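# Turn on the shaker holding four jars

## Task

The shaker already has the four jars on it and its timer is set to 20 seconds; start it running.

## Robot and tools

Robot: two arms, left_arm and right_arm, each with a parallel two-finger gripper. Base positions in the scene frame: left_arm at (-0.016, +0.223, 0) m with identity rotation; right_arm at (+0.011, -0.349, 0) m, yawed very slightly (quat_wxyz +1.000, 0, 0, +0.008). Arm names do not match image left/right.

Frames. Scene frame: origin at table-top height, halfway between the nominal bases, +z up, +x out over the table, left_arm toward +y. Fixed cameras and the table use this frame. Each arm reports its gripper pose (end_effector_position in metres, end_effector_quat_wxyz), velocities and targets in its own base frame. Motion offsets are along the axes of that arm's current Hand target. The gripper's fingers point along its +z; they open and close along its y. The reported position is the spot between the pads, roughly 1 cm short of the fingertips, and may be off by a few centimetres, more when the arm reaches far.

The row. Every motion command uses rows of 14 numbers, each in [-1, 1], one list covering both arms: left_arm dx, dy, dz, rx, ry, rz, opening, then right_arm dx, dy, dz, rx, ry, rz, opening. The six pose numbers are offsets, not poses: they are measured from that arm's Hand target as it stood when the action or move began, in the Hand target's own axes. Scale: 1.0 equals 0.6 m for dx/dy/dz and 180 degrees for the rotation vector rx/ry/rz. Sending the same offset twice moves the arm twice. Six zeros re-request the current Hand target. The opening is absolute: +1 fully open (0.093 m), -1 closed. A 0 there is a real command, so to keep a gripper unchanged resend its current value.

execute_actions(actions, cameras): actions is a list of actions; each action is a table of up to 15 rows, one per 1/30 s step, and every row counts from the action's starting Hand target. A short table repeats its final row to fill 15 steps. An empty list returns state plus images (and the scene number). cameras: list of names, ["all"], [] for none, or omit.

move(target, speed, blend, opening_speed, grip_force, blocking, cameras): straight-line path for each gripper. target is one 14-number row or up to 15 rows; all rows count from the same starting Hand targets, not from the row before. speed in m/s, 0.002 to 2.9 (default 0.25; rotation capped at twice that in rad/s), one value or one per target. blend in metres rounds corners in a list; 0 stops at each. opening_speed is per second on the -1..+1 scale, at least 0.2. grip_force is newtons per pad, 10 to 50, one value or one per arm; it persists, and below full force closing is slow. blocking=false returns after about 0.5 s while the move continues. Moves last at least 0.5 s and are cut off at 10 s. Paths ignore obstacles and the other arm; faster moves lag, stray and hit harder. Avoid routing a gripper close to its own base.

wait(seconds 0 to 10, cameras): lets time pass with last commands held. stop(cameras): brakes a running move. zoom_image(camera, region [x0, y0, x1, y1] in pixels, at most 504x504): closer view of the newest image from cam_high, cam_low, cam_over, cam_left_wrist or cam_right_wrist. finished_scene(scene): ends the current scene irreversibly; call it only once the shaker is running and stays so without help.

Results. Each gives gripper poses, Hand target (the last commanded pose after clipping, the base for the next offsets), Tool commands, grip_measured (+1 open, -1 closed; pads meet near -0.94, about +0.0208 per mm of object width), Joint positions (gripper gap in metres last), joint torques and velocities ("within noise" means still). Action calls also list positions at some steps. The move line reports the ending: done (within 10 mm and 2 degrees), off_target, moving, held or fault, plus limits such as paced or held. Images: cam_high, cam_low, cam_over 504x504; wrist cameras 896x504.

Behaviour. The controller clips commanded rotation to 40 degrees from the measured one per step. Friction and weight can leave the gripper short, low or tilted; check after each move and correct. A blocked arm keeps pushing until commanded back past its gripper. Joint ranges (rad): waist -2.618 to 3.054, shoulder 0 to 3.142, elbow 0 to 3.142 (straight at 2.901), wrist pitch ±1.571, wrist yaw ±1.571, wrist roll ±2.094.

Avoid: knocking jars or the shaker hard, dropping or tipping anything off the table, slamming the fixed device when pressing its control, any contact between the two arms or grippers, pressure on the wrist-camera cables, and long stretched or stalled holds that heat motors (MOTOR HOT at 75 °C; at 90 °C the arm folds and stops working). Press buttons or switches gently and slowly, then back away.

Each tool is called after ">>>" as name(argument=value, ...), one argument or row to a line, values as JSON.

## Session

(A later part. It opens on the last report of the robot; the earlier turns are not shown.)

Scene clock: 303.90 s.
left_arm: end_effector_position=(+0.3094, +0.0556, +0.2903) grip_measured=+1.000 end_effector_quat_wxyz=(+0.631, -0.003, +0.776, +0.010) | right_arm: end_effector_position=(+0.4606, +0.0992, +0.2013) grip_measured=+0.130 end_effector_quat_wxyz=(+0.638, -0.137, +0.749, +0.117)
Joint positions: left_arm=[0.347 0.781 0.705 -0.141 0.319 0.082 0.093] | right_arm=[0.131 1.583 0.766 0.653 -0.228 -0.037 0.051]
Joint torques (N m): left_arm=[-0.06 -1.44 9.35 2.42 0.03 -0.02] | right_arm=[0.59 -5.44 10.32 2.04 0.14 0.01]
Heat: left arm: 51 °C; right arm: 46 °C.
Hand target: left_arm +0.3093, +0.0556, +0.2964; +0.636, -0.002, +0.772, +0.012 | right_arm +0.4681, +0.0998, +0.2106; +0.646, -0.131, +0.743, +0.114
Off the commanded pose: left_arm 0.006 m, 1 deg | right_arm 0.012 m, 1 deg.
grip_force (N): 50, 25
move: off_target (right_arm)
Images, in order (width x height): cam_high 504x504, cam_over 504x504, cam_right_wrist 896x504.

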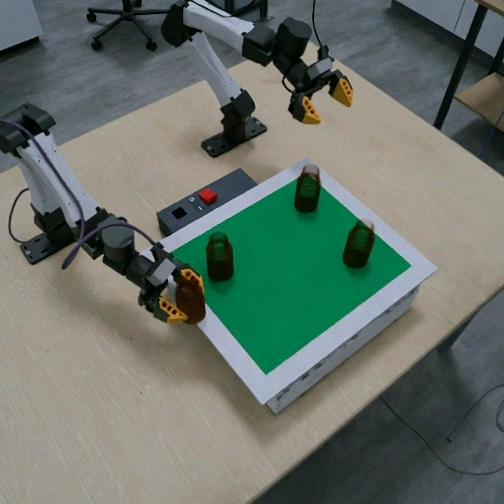

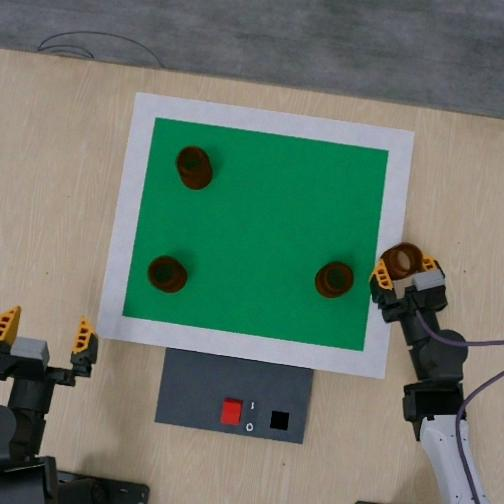

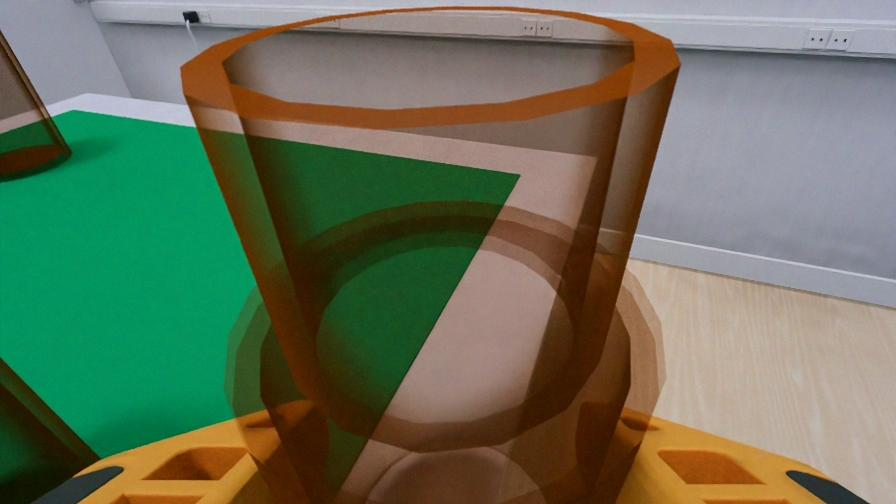

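>>> move(
  target=[0,0,0,0,0,0,1, -0.075,0,-0.01,0,0,0,-0.1],
  speed=0.1,
  cameras=["cam_over", "cam_high", "cam_low", "cam_right_wrist"],
)

Scene clock: 338.73 s.
left_arm: end_effector_position=(+0.3094, +0.0556, +0.2903) grip_measured=+1.000 end_effector_quat_wxyz=(+0.631, -0.003, +0.776, +0.010) | right_arm: end_effector_position=(+0.4631, +0.0992, +0.2139) grip_measured=+0.121 end_effector_quat_wxyz=(+0.605, -0.135, +0.776, +0.118)
Joint positions: left_arm=[0.347 0.781 0.705 -0.141 0.319 0.082 0.093] | right_arm=[0.131 1.54 0.872 0.418 -0.226 -0.036 0.051]
Joint torques (N m): left_arm=[0.06 -1.31 9.24 2.42 0.06 -0.07] | right_arm=[0.61 -9.47 11.3 2.34 0.11 0.01]
Heat: left arm: 51 °C; right arm: 45 °C.
Hand target: left_arm +0.3093, +0.0556, +0.2964; +0.636, -0.002, +0.772, +0.012 | right_arm +0.4684, +0.0999, +0.2560; +0.646, -0.131, +0.743, +0.114
Off the commanded pose: left_arm 0.006 m, 1 deg | right_arm 0.042 m, 6 deg.
grip_force (N): 50, 25
move: off_target (right_arm)
Images, in order (width x height): cam_high 504x504, cam_low 504x504, cam_over 504x504, cam_right_wrist 896x504.

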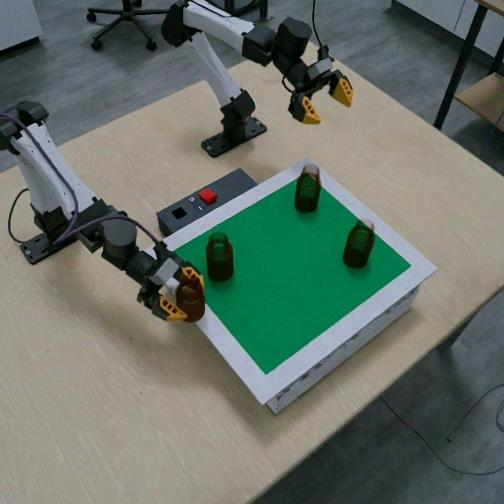

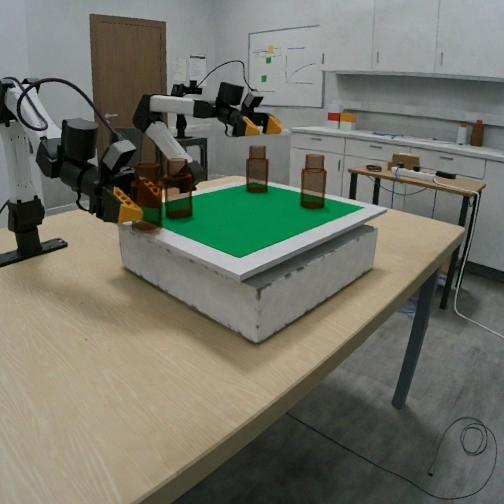

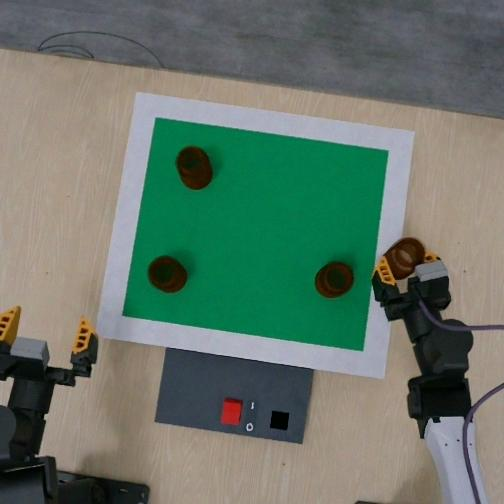

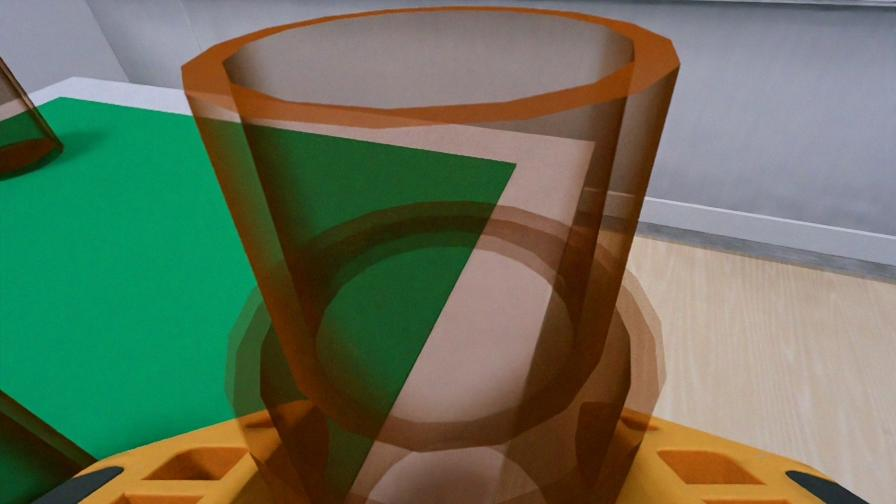

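>>> move(
  target=[0,0,0,0,0,0,1, -0.0495,0,-0.007,0,-0.0278,0,-0.1],
  speed=0.1,
  grip_force=[50, 35],
  cameras=["cam_over", "cam_low", "cam_right_wrist"],
)

Scene clock: 352.53 s.
left_arm: end_effector_position=(+0.3094, +0.0556, +0.2903) grip_measured=+1.000 end_effector_quat_wxyz=(+0.631, -0.003, +0.776, +0.010) | right_arm: end_effector_position=(+0.4616, +0.0990, +0.2320) grip_measured=+0.091 end_effector_quat_wxyz=(+0.624, -0.129, +0.761, +0.122)
Joint positions: left_arm=[0.347 0.781 0.705 -0.141 0.319 0.082 0.093] | right_arm=[0.131 1.513 0.872 0.444 -0.226 -0.019 0.05]
Joint torques (N m): left_arm=[0.02 -1.25 9.26 2.39 0.01 -0.08] | right_arm=[0.5 -9.35 12.36 2.57 0.1 -0.01]
Heat: left arm: 51 °C; right arm: 49 °C.
Hand target: left_arm +0.3093, +0.0556, +0.2964; +0.636, -0.002, +0.772, +0.012 | right_arm +0.4683, +0.0999, +0.2860; +0.678, -0.126, +0.714, +0.120
Off the commanded pose: left_arm 0.006 m, 1 deg | right_arm 0.054 m, 8 deg.
grip_force (N): 50, 35
move: off_target (right_arm)
Images, in order (width x height): cam_low 504x504, cam_over 504x504, cam_right_wrist 896x504.

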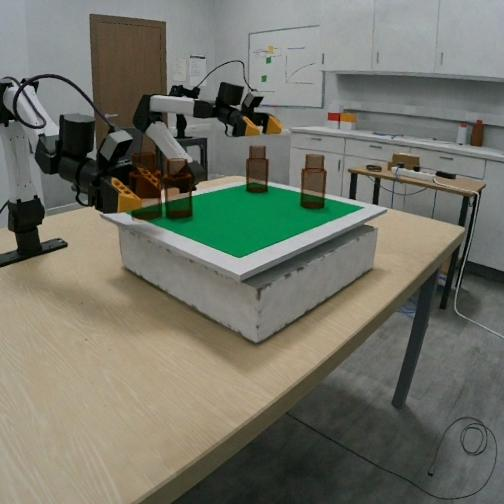

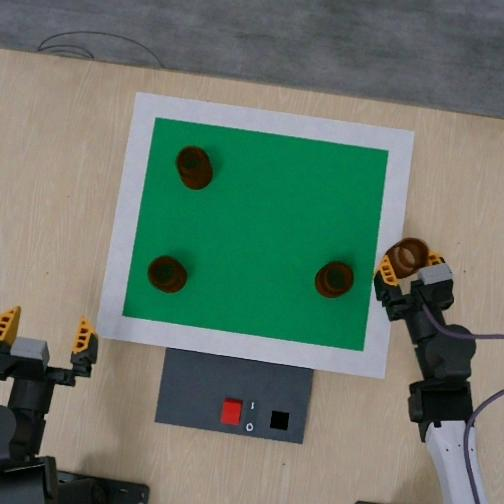

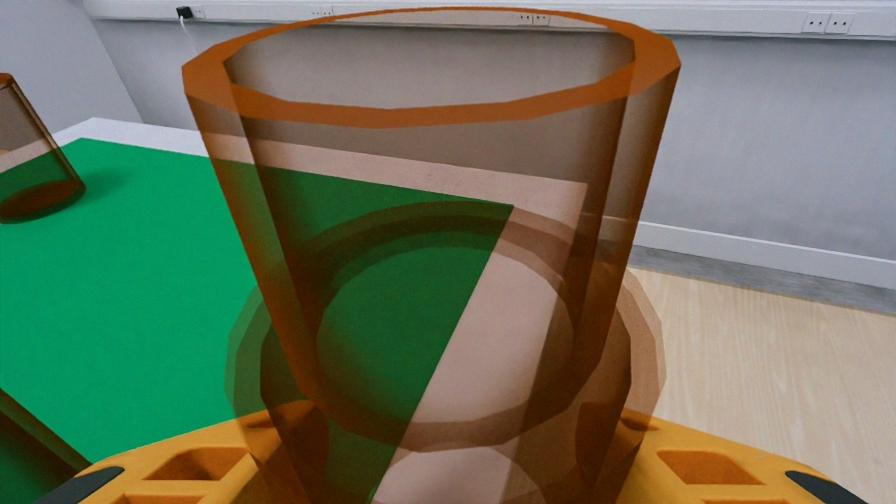

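>>> move(
  target=[0,0,0,0,0,0,1, -0.0307,-0.0398,0.1379,-0.0555,0,-0.0029,-0.1],
  speed=0.1,
  cameras=["cam_over", "cam_high", "cam_low", "cam_right_wrist"],
)

Scene clock: 367.67 s.
left_arm: end_effector_position=(+0.3094, +0.0556, +0.2903) grip_measured=+1.000 end_effector_quat_wxyz=(+0.631, -0.003, +0.776, +0.010) | right_arm: end_effector_position=(+0.5484, +0.1056, +0.2739) grip_measured=+0.089 end_effector_quat_wxyz=(+0.639, -0.176, +0.726, +0.182)
Joint positions: left_arm=[0.347 0.781 0.705 -0.141 0.319 0.082 0.093] | right_arm=[0.057 1.826 1.323 0.372 -0.456 -0.018 0.049]
Joint torques (N m): left_arm=[0.1 -1.4 9.47 2.4 -0.01 -0.1] | right_arm=[-0.12 -8.58 12.33 2.3 -0.16 -0.15]
Heat: left arm: 52 °C; right arm: 51 °C.
Hand target: left_arm +0.3093, +0.0556, +0.2964; +0.636, -0.002, +0.772, +0.012 | right_arm +0.5551, +0.1061, +0.3000; +0.665, -0.188, +0.700, +0.179
Off the commanded pose: left_arm 0.006 m, 1 deg | right_arm 0.027 m, 4 deg.
grip_force (N): 50, 35
move: off_target (right_arm)
Images, in order (width x height): cam_high 504x504, cam_low 504x504, cam_over 504x504, cam_right_wrist 896x504.

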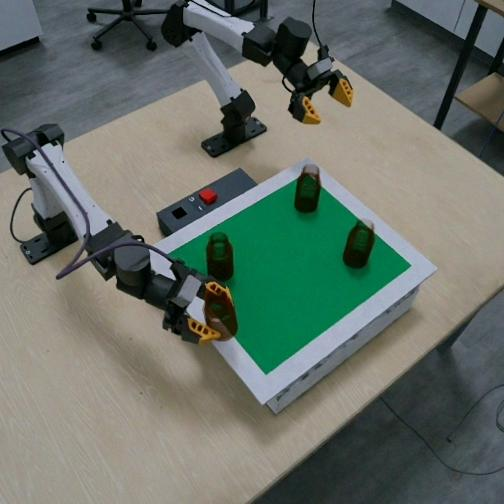

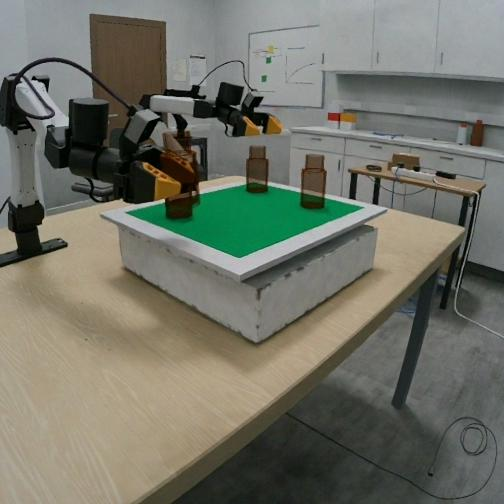

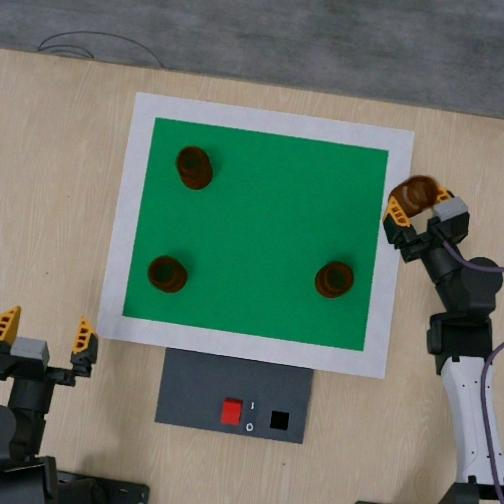

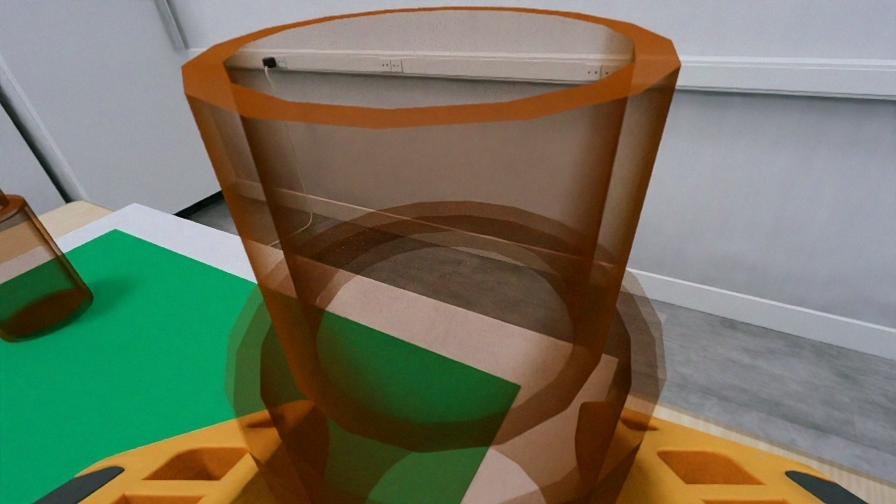

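>>> move(
  target=[0,0,0,0,0,0,1, 0.0188,0.1555,0.1197,-0.1664,0,-0.0087,-0.1],
  speed=0.12,
  cameras=["cam_over", "cam_high", "cam_low", "cam_right_wrist"],
)

Scene clock: 376.63 s.
left_arm: end_effector_position=(+0.3094, +0.0556, +0.2903) grip_measured=+1.000 end_effector_quat_wxyz=(+0.631, -0.003, +0.776, +0.010) | right_arm: end_effector_position=(+0.5676, +0.2173, +0.2652) grip_measured=+0.089 end_effector_quat_wxyz=(+0.576, -0.345, +0.654, +0.349)
Joint positions: left_arm=[0.347 0.781 0.705 -0.141 0.319 0.082 0.093] | right_arm=[0.152 2.152 1.742 0.266 -0.872 -0.052 0.049]
Joint torques (N m): left_arm=[0.08 -1.14 9.28 2.44 0 -0.05] | right_arm=[0.58 -10.81 12.25 2.02 -0.22 -0.21]
Heat: left arm: 52 °C; right arm: 51 °C.
Hand target: left_arm +0.3093, +0.0556, +0.2964; +0.636, -0.002, +0.772, +0.012 | right_arm +0.5700, +0.2223, +0.2853; +0.596, -0.363, +0.628, +0.344
Off the commanded pose: left_arm 0.006 m, 1 deg | right_arm 0.021 m, 4 deg.
grip_force (N): 50, 35
move: off_target (right_arm)
Images, in order (width x height): cam_high 504x504, cam_low 504x504, cam_over 504x504, cam_right_wrist 896x504.

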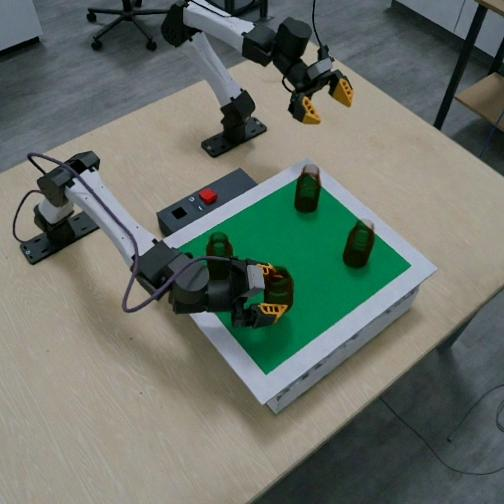

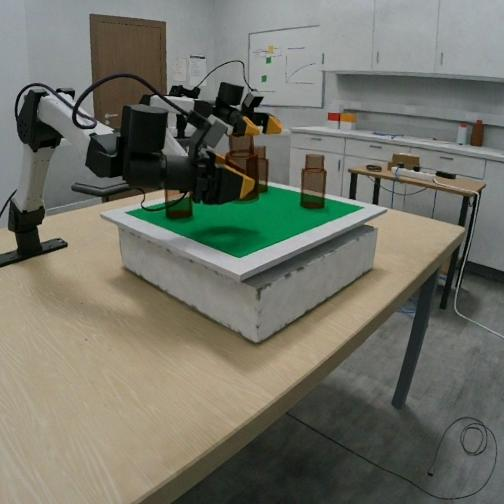

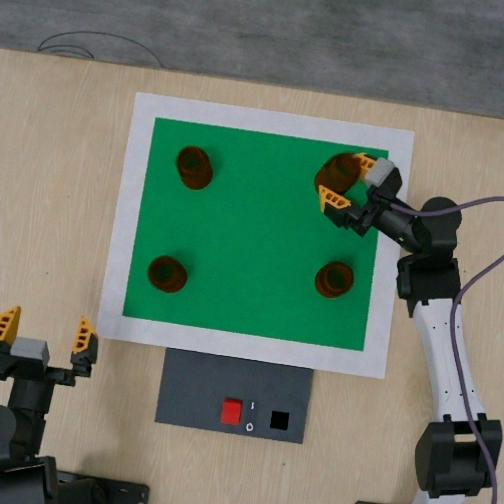

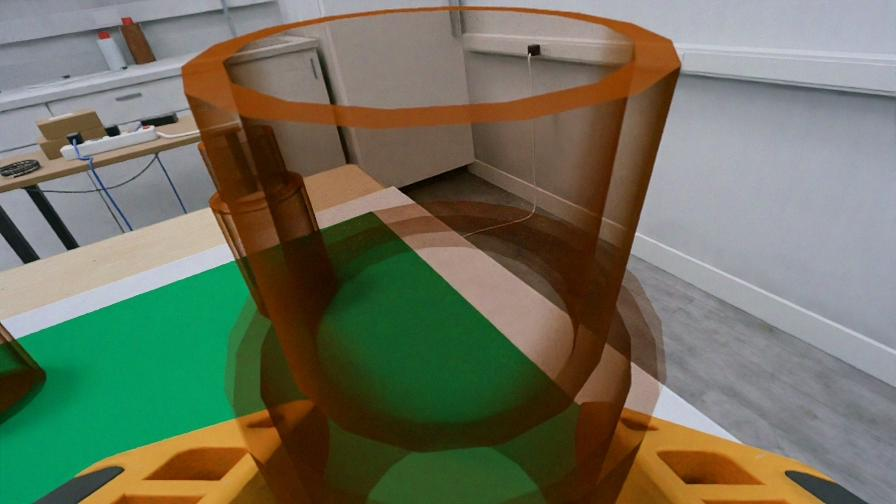

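>>> move(
  target=[0,0,0,0,0,0,1, 0.0915,0,0.0048,0,0.021,0,-0.1],
  speed=0.05,
  cameras=["cam_over", "cam_high", "cam_low", "cam_right_wrist"],
)

Scene clock: 384.27 s.
left_arm: end_effector_position=(+0.3094, +0.0556, +0.2903) grip_measured=+1.000 end_effector_quat_wxyz=(+0.631, -0.003, +0.776, +0.010) | right_arm: end_effector_position=(+0.5705, +0.2178, +0.2272) grip_measured=+0.089 end_effector_quat_wxyz=(+0.564, -0.362, +0.662, +0.335)
Joint positions: left_arm=[0.347 0.781 0.705 -0.141 0.319 0.082 0.093] | right_arm=[0.152 2.194 1.71 0.265 -0.873 -0.133 0.049]
Joint torques (N m): left_arm=[-0.09 -1.33 9.22 2.42 0 -0.03] | right_arm=[0.75 -11.14 7.88 2.19 -0.18 -0.18]
Heat: left arm: 52 °C; right arm: 50 °C.
Hand target: left_arm +0.3093, +0.0556, +0.2964; +0.636, -0.002, +0.772, +0.012 | right_arm +0.5701, +0.2223, +0.2300; +0.575, -0.374, +0.647, +0.332
Off the commanded pose: left_arm 0.006 m, 1 deg | right_arm 0.006 m, 3 deg.
grip_force (N): 50, 35
move: off_target (right_arm)
Images, in order (width x height): cam_high 504x504, cam_low 504x504, cam_over 504x504, cam_right_wrist 896x504.

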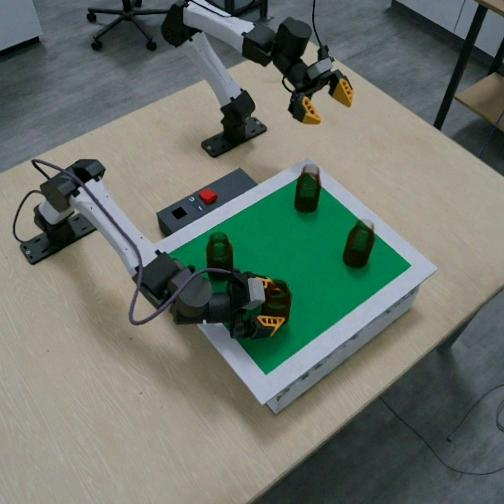

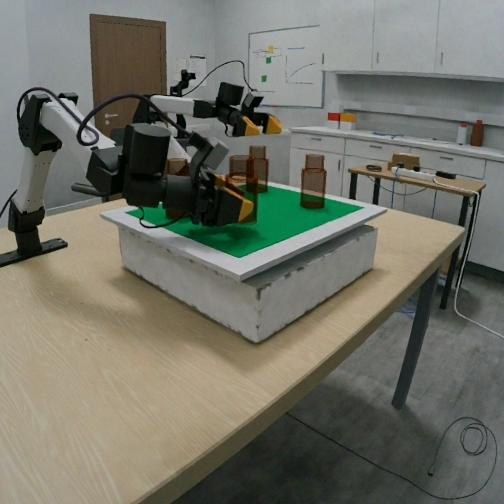

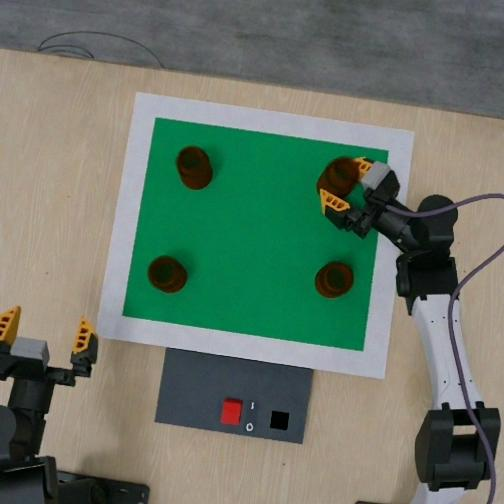

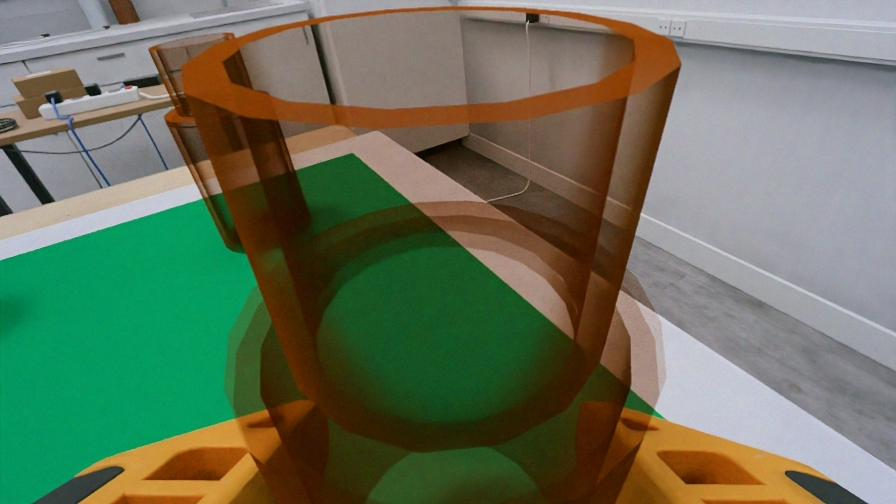

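>>> move(
  target=[0,0,0,0,0,0,1, 0.0292,0,0.003,0,0.003,0,-0.1],
  speed=0.04,
  cameras=["cam_over", "cam_high", "cam_low"],
)

>>> zoom_image(
  camera="cam_low",
  region=[180, 130, 300, 250],
)

>>> zoom_image(
  camera="cam_high",
  region=[220, 250, 320, 360],
)

Scene clock: 390.17 s.
left_arm: end_effector_position=(+0.3094, +0.0556, +0.2903) grip_measured=+1.000 end_effector_quat_wxyz=(+0.631, -0.003, +0.776, +0.010) | right_arm: end_effector_position=(+0.5697, +0.2177, +0.2111) grip_measured=+0.089 end_effector_quat_wxyz=(+0.559, -0.364, +0.665, +0.334)
Joint positions: left_arm=[0.347 0.781 0.705 -0.141 0.319 0.082 0.093] | right_arm=[0.152 2.209 1.68 0.291 -0.873 -0.146 0.049]
Joint torques (N m): left_arm=[0.09 -1.14 9.37 2.42 -0.01 -0.06] | right_arm=[0.73 -10.89 7.54 2.26 -0.17 -0.19]
Heat: left arm: 52 °C; right arm: 50 °C.
Hand target: left_arm +0.3093, +0.0556, +0.2964; +0.636, -0.002, +0.772, +0.012 | right_arm +0.5699, +0.2221, +0.2125; +0.572, -0.376, +0.650, +0.330
Off the commanded pose: left_arm 0.006 m, 1 deg | right_arm 0.005 m, 3 deg.
grip_force (N): 50, 35
move: off_target (right_arm)
Images, in order (width x height): cam_high 504x504, cam_low 504x504, cam_over 504x504.

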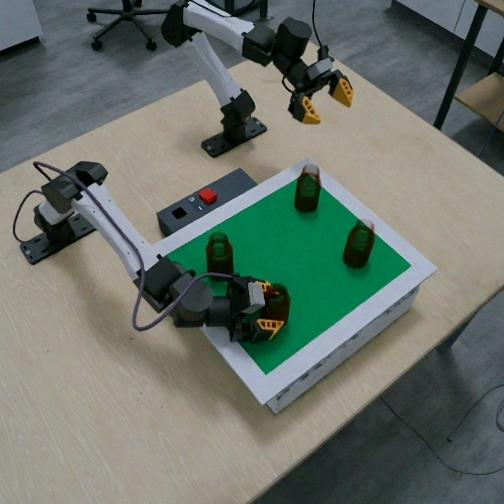

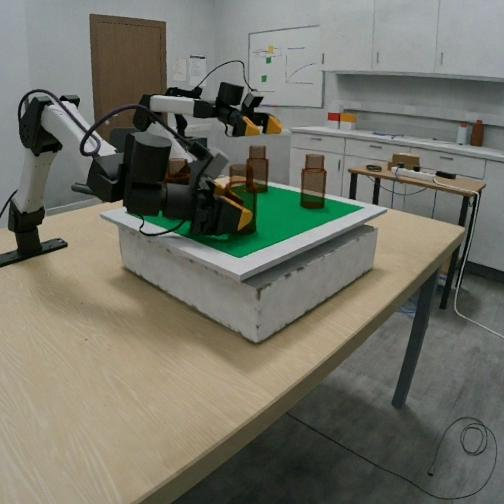

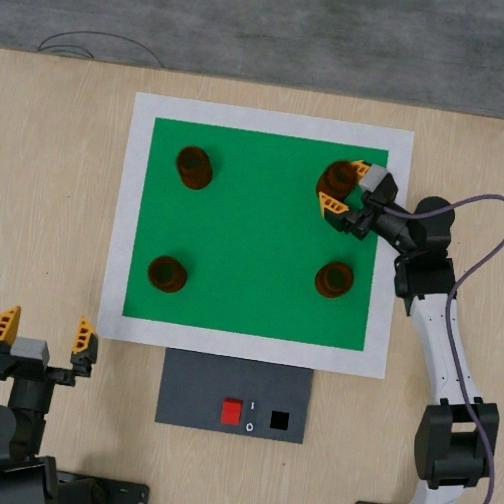

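Scaled by 4.200.

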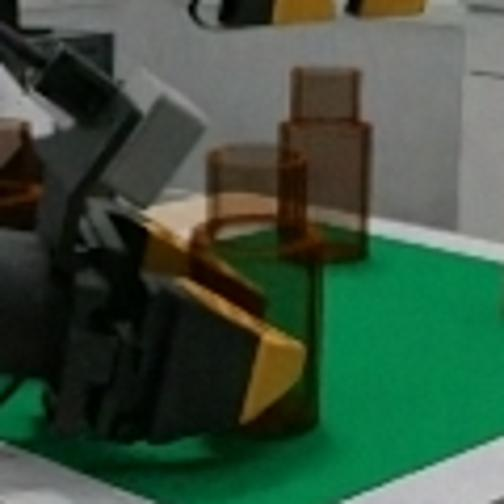

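Scaled by 4.582.

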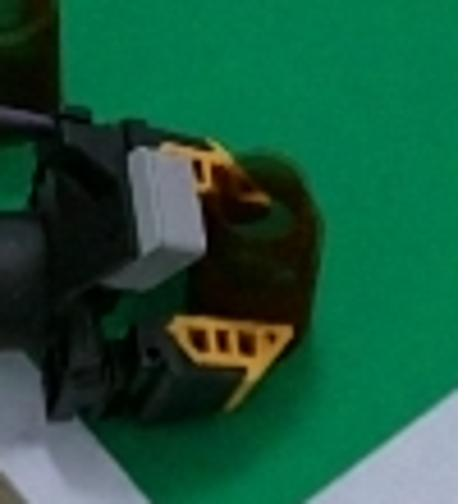

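>>> move(
  target=[0,0,0,0,0,0,1, 0.0117,0,0.001,0,0.003,0,-0.1],
  speed=0.03,
  cameras=["cam_low"],
)

>>> zoom_image(
  camera="cam_low",
  region=[180, 130, 300, 250],
)

Scene clock: 395.53 s.
left_arm: end_effector_position=(+0.3094, +0.0556, +0.2903) grip_measured=+1.000 end_effector_quat_wxyz=(+0.631, -0.003, +0.776, +0.010) | right_arm: end_effector_position=(+0.5694, +0.2177, +0.2099) grip_measured=+0.089 end_effector_quat_wxyz=(+0.562, -0.368, +0.663, +0.331)
Joint positions: left_arm=[0.347 0.781 0.705 -0.141 0.319 0.082 0.093] | right_arm=[0.152 2.209 1.673 0.301 -0.873 -0.156 0.049]
Joint torques (N m): left_arm=[0.16 -1.24 9.32 2.41 0.01 -0.06] | right_arm=[0.72 -10.43 7.34 2.19 -0.16 -0.18]
Heat: left arm: 52 °C; right arm: 50 °C.
Hand target: left_arm +0.3093, +0.0556, +0.2964; +0.636, -0.002, +0.772, +0.012 | right_arm +0.5698, +0.2218, +0.2057; +0.569, -0.377, +0.653, +0.329
Off the commanded pose: left_arm 0.006 m, 1 deg | right_arm 0.006 m, 2 deg.
grip_force (N): 50, 35
move: done
Images, in order (width x height): cam_low 504x504.

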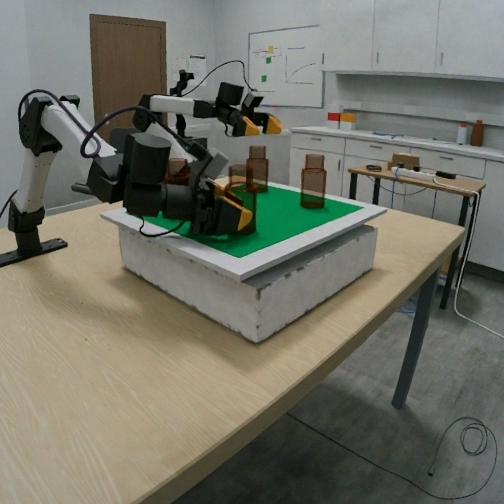

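Scaled by 4.200.

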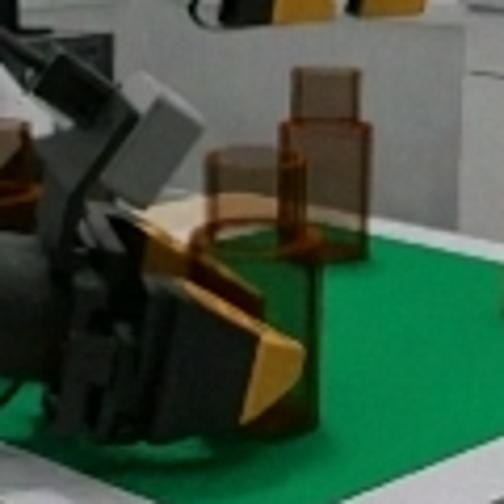

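>>> move(
  target=[0,0,0,0,0,0,1, 0.0117,0,0.001,0,0,0,-0.1],
  speed=0.03,
  cameras=["cam_low", "cam_over", "cam_right_wrist"],
)

>>> zoom_image(
  camera="cam_low",
  region=[180, 130, 300, 250],
)

Scene clock: 400.80 s.
left_arm: end_effector_position=(+0.3094, +0.0556, +0.2903) grip_measured=+1.000 end_effector_quat_wxyz=(+0.631, -0.003, +0.776, +0.010) | right_arm: end_effector_position=(+0.5691, +0.2177, +0.2090) grip_measured=+0.089 end_effector_quat_wxyz=(+0.569, -0.371, +0.657, +0.328)
Joint positions: left_arm=[0.347 0.781 0.705 -0.141 0.319 0.082 0.093] | right_arm=[0.152 2.21 1.659 0.335 -0.874 -0.158 0.049]
Joint torques (N m): left_arm=[0.09 -1.39 9.28 2.4 -0.02 -0.03] | right_arm=[0.66 -9.83 7.15 2.09 -0.15 -0.17]
Heat: left arm: 52 °C; right arm: 50 °C.
Hand target: left_arm +0.3093, +0.0556, +0.2964; +0.636, -0.002, +0.772, +0.012 | right_arm +0.5695, +0.2215, +0.1986; +0.569, -0.377, +0.653, +0.329
Off the commanded pose: left_arm 0.006 m, 1 deg | right_arm 0.011 m, 1 deg.
grip_force (N): 50, 35
move: off_target (right_arm)
Images, in order (width x height): cam_low 504x504, cam_over 504x504, cam_right_wrist 896x504.

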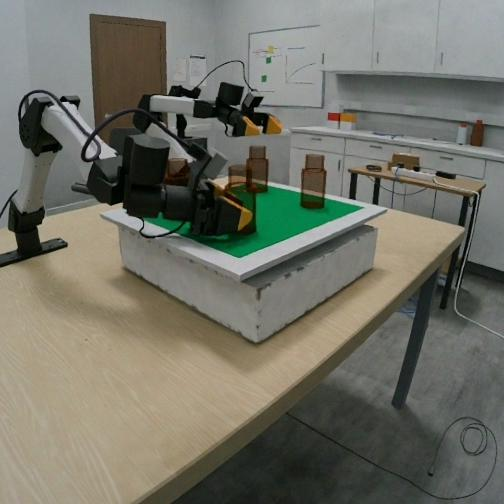

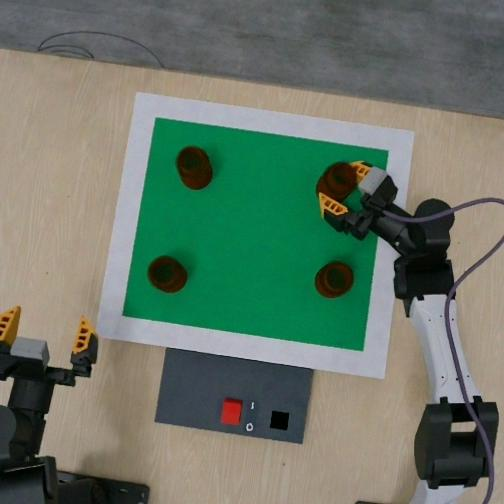

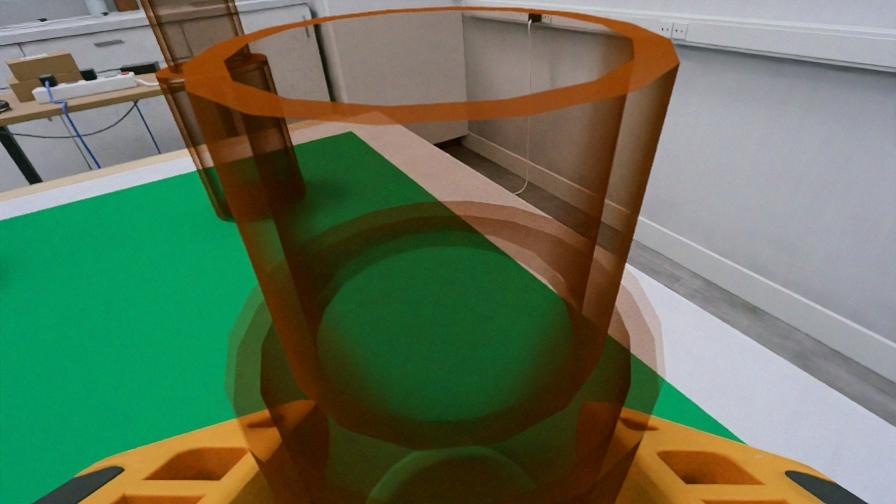

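Scaled by 4.200.

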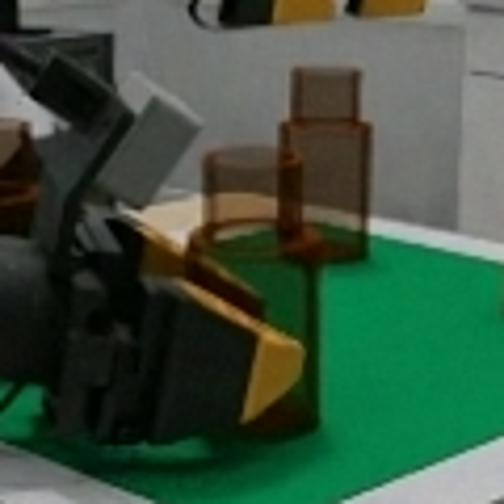

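>>> move(
  target=[
    [0,0,0,0,0,0,1, -0.0160,0,0,0,0,0,-0.1],
    [0,0,0,0,0,0,1, -0.0160,0,0,0,0,0,0.62],
  ],
  speed=0.03,
  opening_speed=0.4,
  cameras=["cam_low", "cam_over", "cam_right_wrist"],
)

>>> zoom_image(
  camera="cam_low",
  region=[180, 130, 300, 250],
)

Scene clock: 413.10 s.
left_arm: end_effector_position=(+0.3094, +0.0556, +0.2903) grip_measured=+1.000 end_effector_quat_wxyz=(+0.631, -0.003, +0.776, +0.010) | right_arm: end_effector_position=(+0.5686, +0.2195, +0.2078) grip_measured=+0.617 end_effector_quat_wxyz=(+0.567, -0.372, +0.657, +0.329)
Joint positions: left_arm=[0.347 0.781 0.705 -0.141 0.319 0.082 0.093] | right_arm=[0.155 2.212 1.659 0.335 -0.874 -0.158 0.075]
Joint torques (N m): left_arm=[0.13 -1.36 9.32 2.42 -0.01 -0.06] | right_arm=[0.57 -10.71 9.29 1.8 -0.12 -0.15]
Heat: left arm: 53 °C; right arm: 49 °C.
Hand target: left_arm +0.3093, +0.0556, +0.2964; +0.636, -0.002, +0.772, +0.012 | right_arm +0.5702, +0.2227, +0.2080; +0.569, -0.377, +0.653, +0.329
Off the commanded pose: left_arm 0.006 m, 1 deg | right_arm 0.004 m, 1 deg.
grip_force (N): 50, 35
move: done
Images, in order (width x height): cam_low 504x504, cam_over 504x504, cam_right_wrist 896x504.

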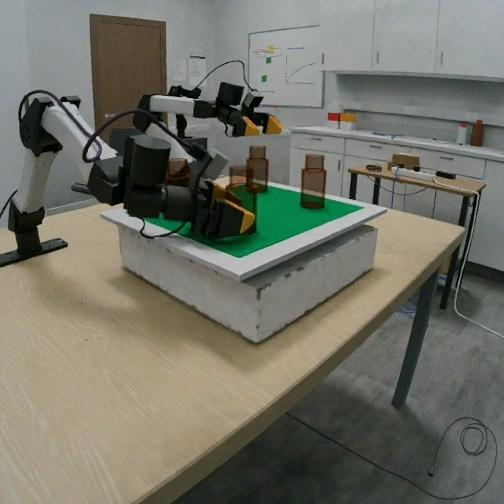

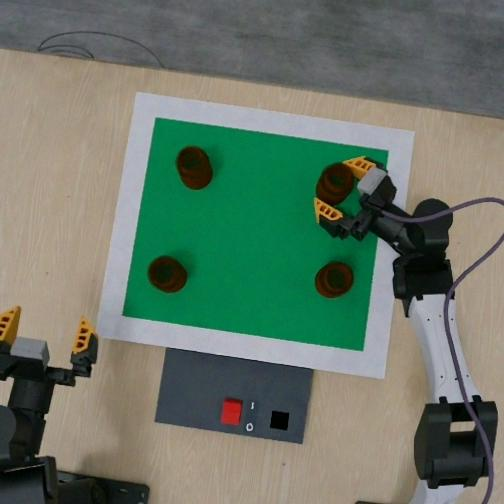

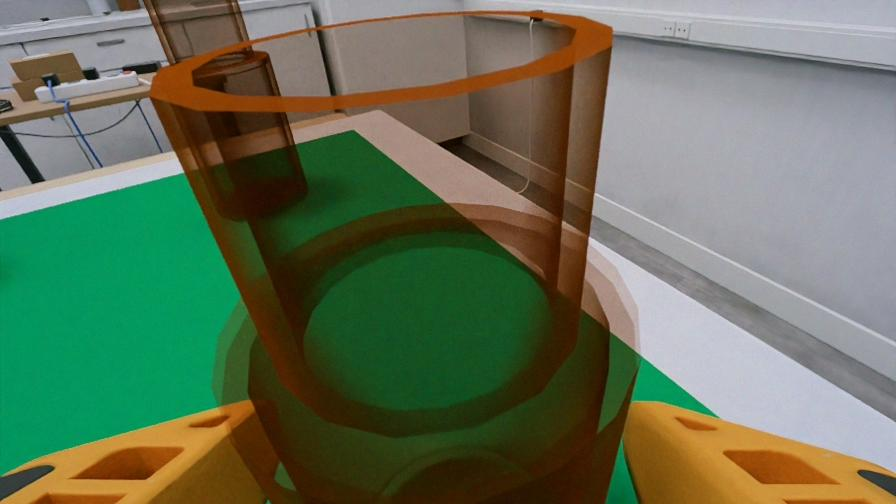

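Scaled by 4.200.

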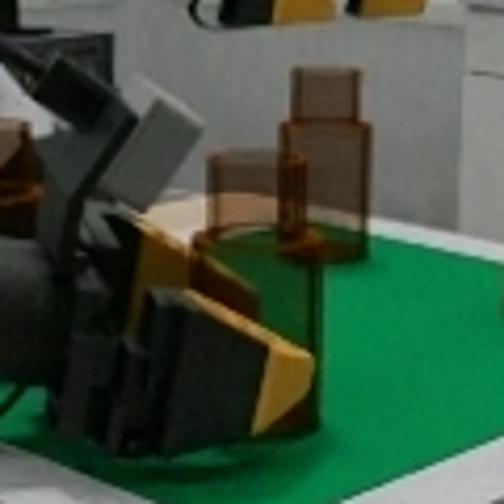

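>>> move(
  target=[0,0,0,0,0,0,1, 0,0.005,-0.2,0,0,0,0.62],
  speed=0.12,
  cameras=["cam_low", "cam_over", "cam_high", "cam_right_wrist"],
)

Scene clock: 424.73 s.
left_arm: end_effector_position=(+0.3094, +0.0556, +0.2903) grip_measured=+1.000 end_effector_quat_wxyz=(+0.631, -0.003, +0.776, +0.010) | right_arm: end_effector_position=(+0.5162, +0.1195, +0.2079) grip_measured=+0.617 end_effector_quat_wxyz=(+0.560, -0.364, +0.666, +0.333)
Joint positions: left_arm=[0.347 0.781 0.705 -0.141 0.319 0.082 0.093] | right_arm=[-0.055 1.997 1.363 0.312 -1.07 -0.25 0.075]
Joint torques (N m): left_arm=[-0.09 -1.24 9.31 2.42 0 -0.06] | right_arm=[0.24 -13.37 6.69 1.62 -0.29 -0.24]
Heat: left arm: 53 °C; right arm: 48 °C.
Hand target: left_arm +0.3093, +0.0556, +0.2964; +0.636, -0.002, +0.772, +0.012 | right_arm +0.5082, +0.1212, +0.2245; +0.569, -0.377, +0.653, +0.328
Off the commanded pose: left_arm 0.006 m, 1 deg | right_arm 0.018 m, 2 deg.
grip_force (N): 50, 35
move: off_target (right_arm)
Images, in order (width x height): cam_high 504x504, cam_low 504x504, cam_over 504x504, cam_right_wrist 896x504.

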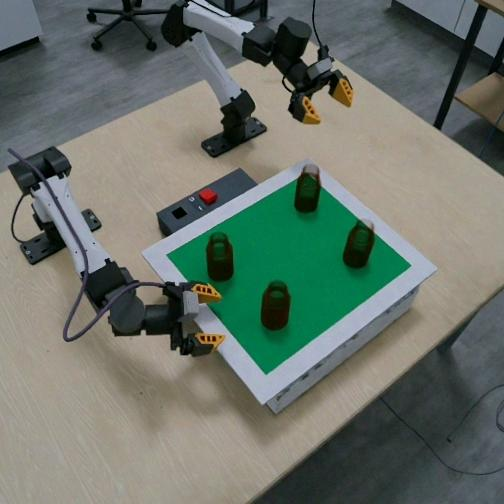

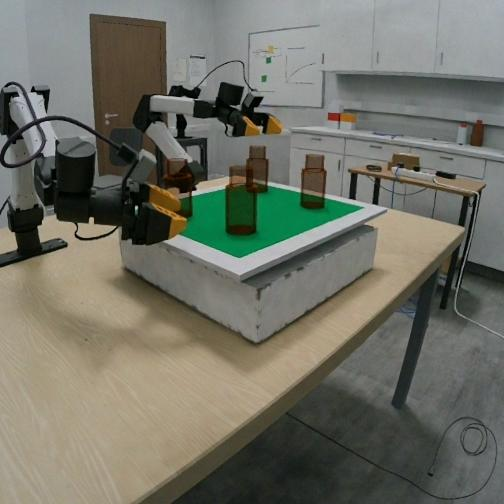

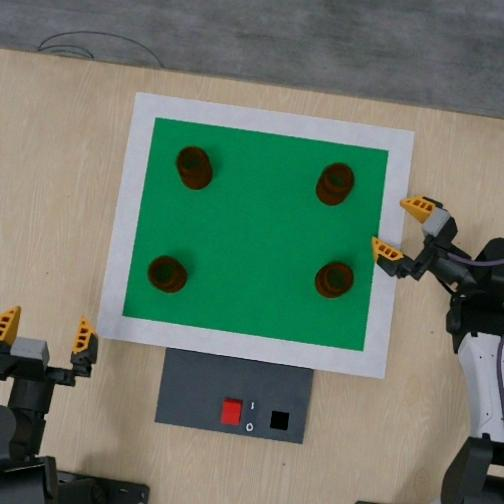

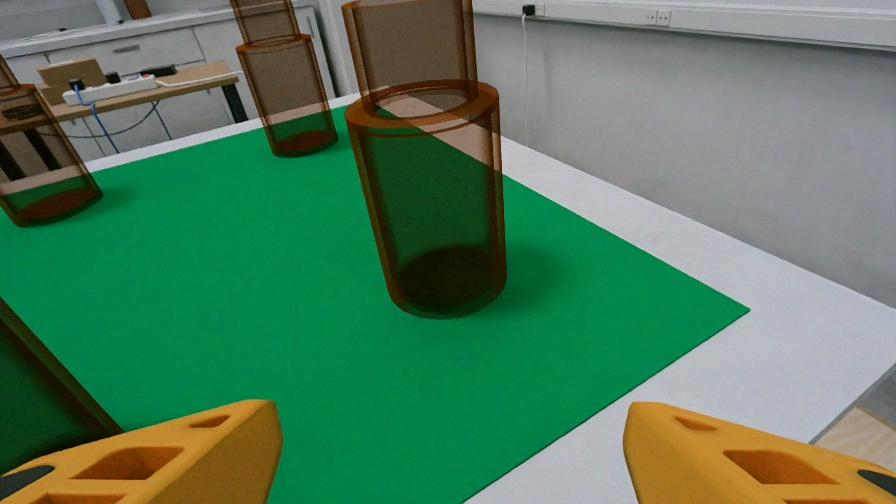

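>>> move(
  target=[0.1523,-0.4714,-0.1546,0.2059,0.3562,0.2022,-0.97, -0.0527,0,-0.226,0,0,0,0.62],
  speed=0.2,
  cameras=["all"],
)

Scene clock: 479.77 s.
left_arm: end_effector_position=(+0.2062, -0.2237, +0.2161) grip_measured=-0.963 end_effector_quat_wxyz=(+0.080, +0.406, +0.910, -0.030) | right_arm: end_effector_position=(+0.4457, +0.0089, +0.2481) grip_measured=+0.617 end_effector_quat_wxyz=(+0.550, -0.355, +0.673, +0.345)
Joint positions: left_arm=[-0.831 1.581 1.653 -1.471 -0.009 0.009 0] | right_arm=[-0.357 1.818 1.403 -0.345 -1.341 -0.673 0.075]
Joint torques (N m): left_arm=[-0.42 -5.72 9.18 0.69 0.03 -0.11] | right_arm=[-0.12 -11.25 10.56 1.22 -0.57 -0.24]
Heat: left arm: 53 °C; right arm: 54 °C.
Hand target: left_arm +0.2059, -0.2279, +0.2196; +0.079, +0.405, +0.910, -0.035 | right_arm +0.4432, +0.0087, +0.2742; +0.569, -0.377, +0.653, +0.329
Off the commanded pose: left_arm 0.005 m, 1 deg | right_arm 0.026 m, 4 deg.
grip_force (N): 50, 35
move: off_target (right_arm)

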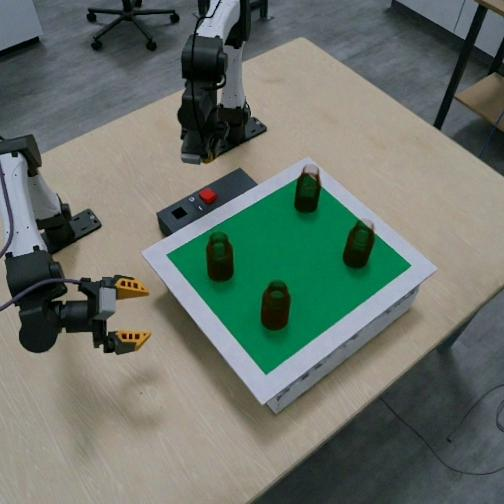

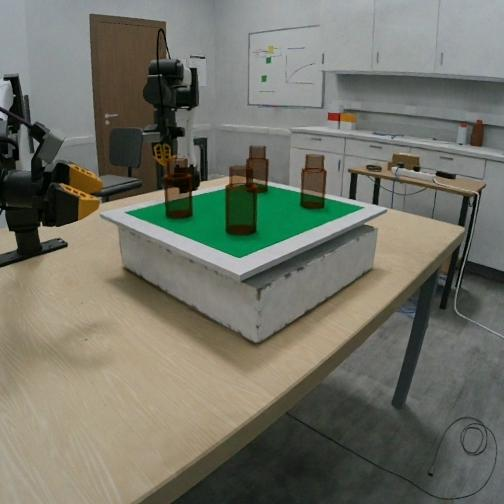

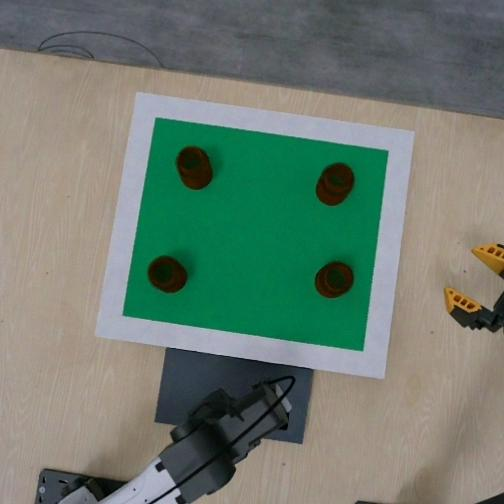

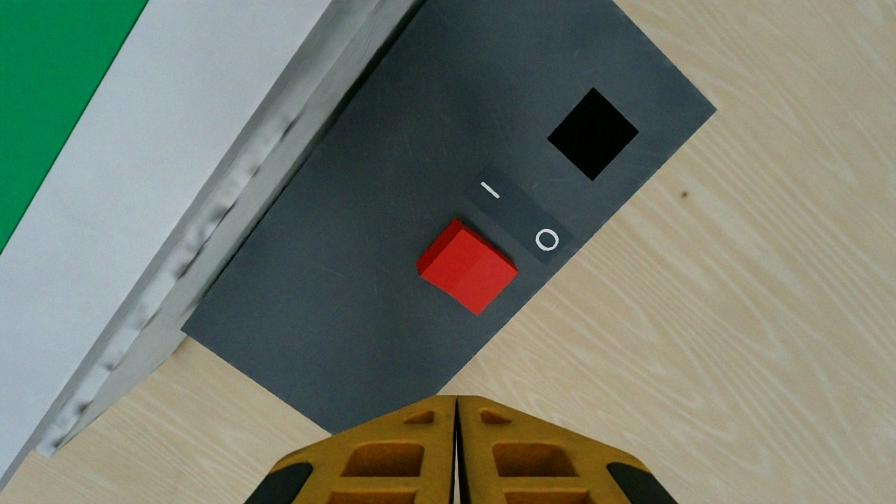

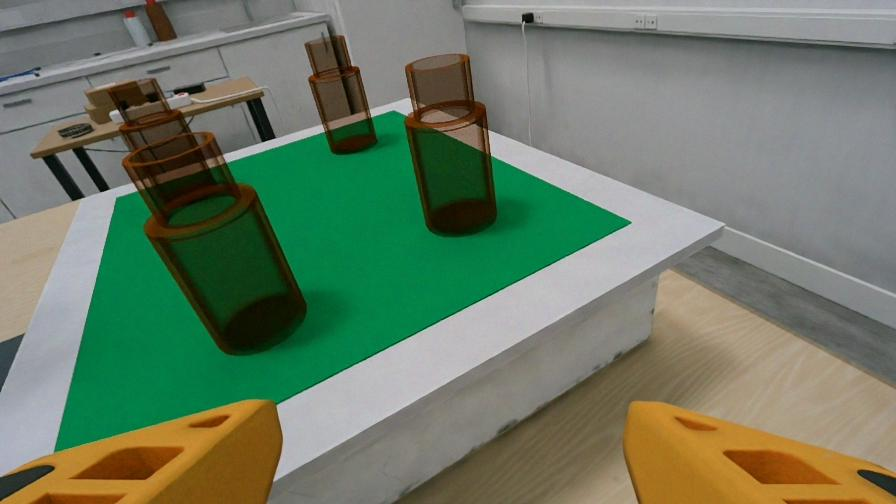

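>>> zoom_image(
  camera="cam_left_wrist",
  region=[380, 160, 600, 340],
)

Scaled by 2.291.

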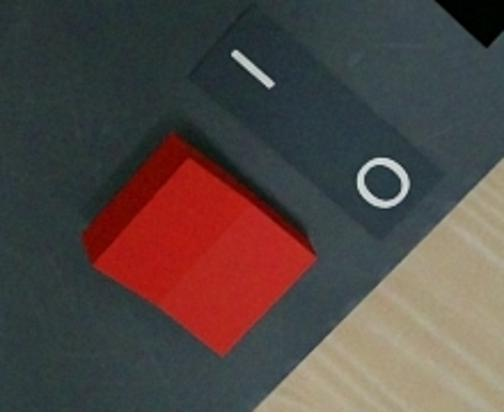

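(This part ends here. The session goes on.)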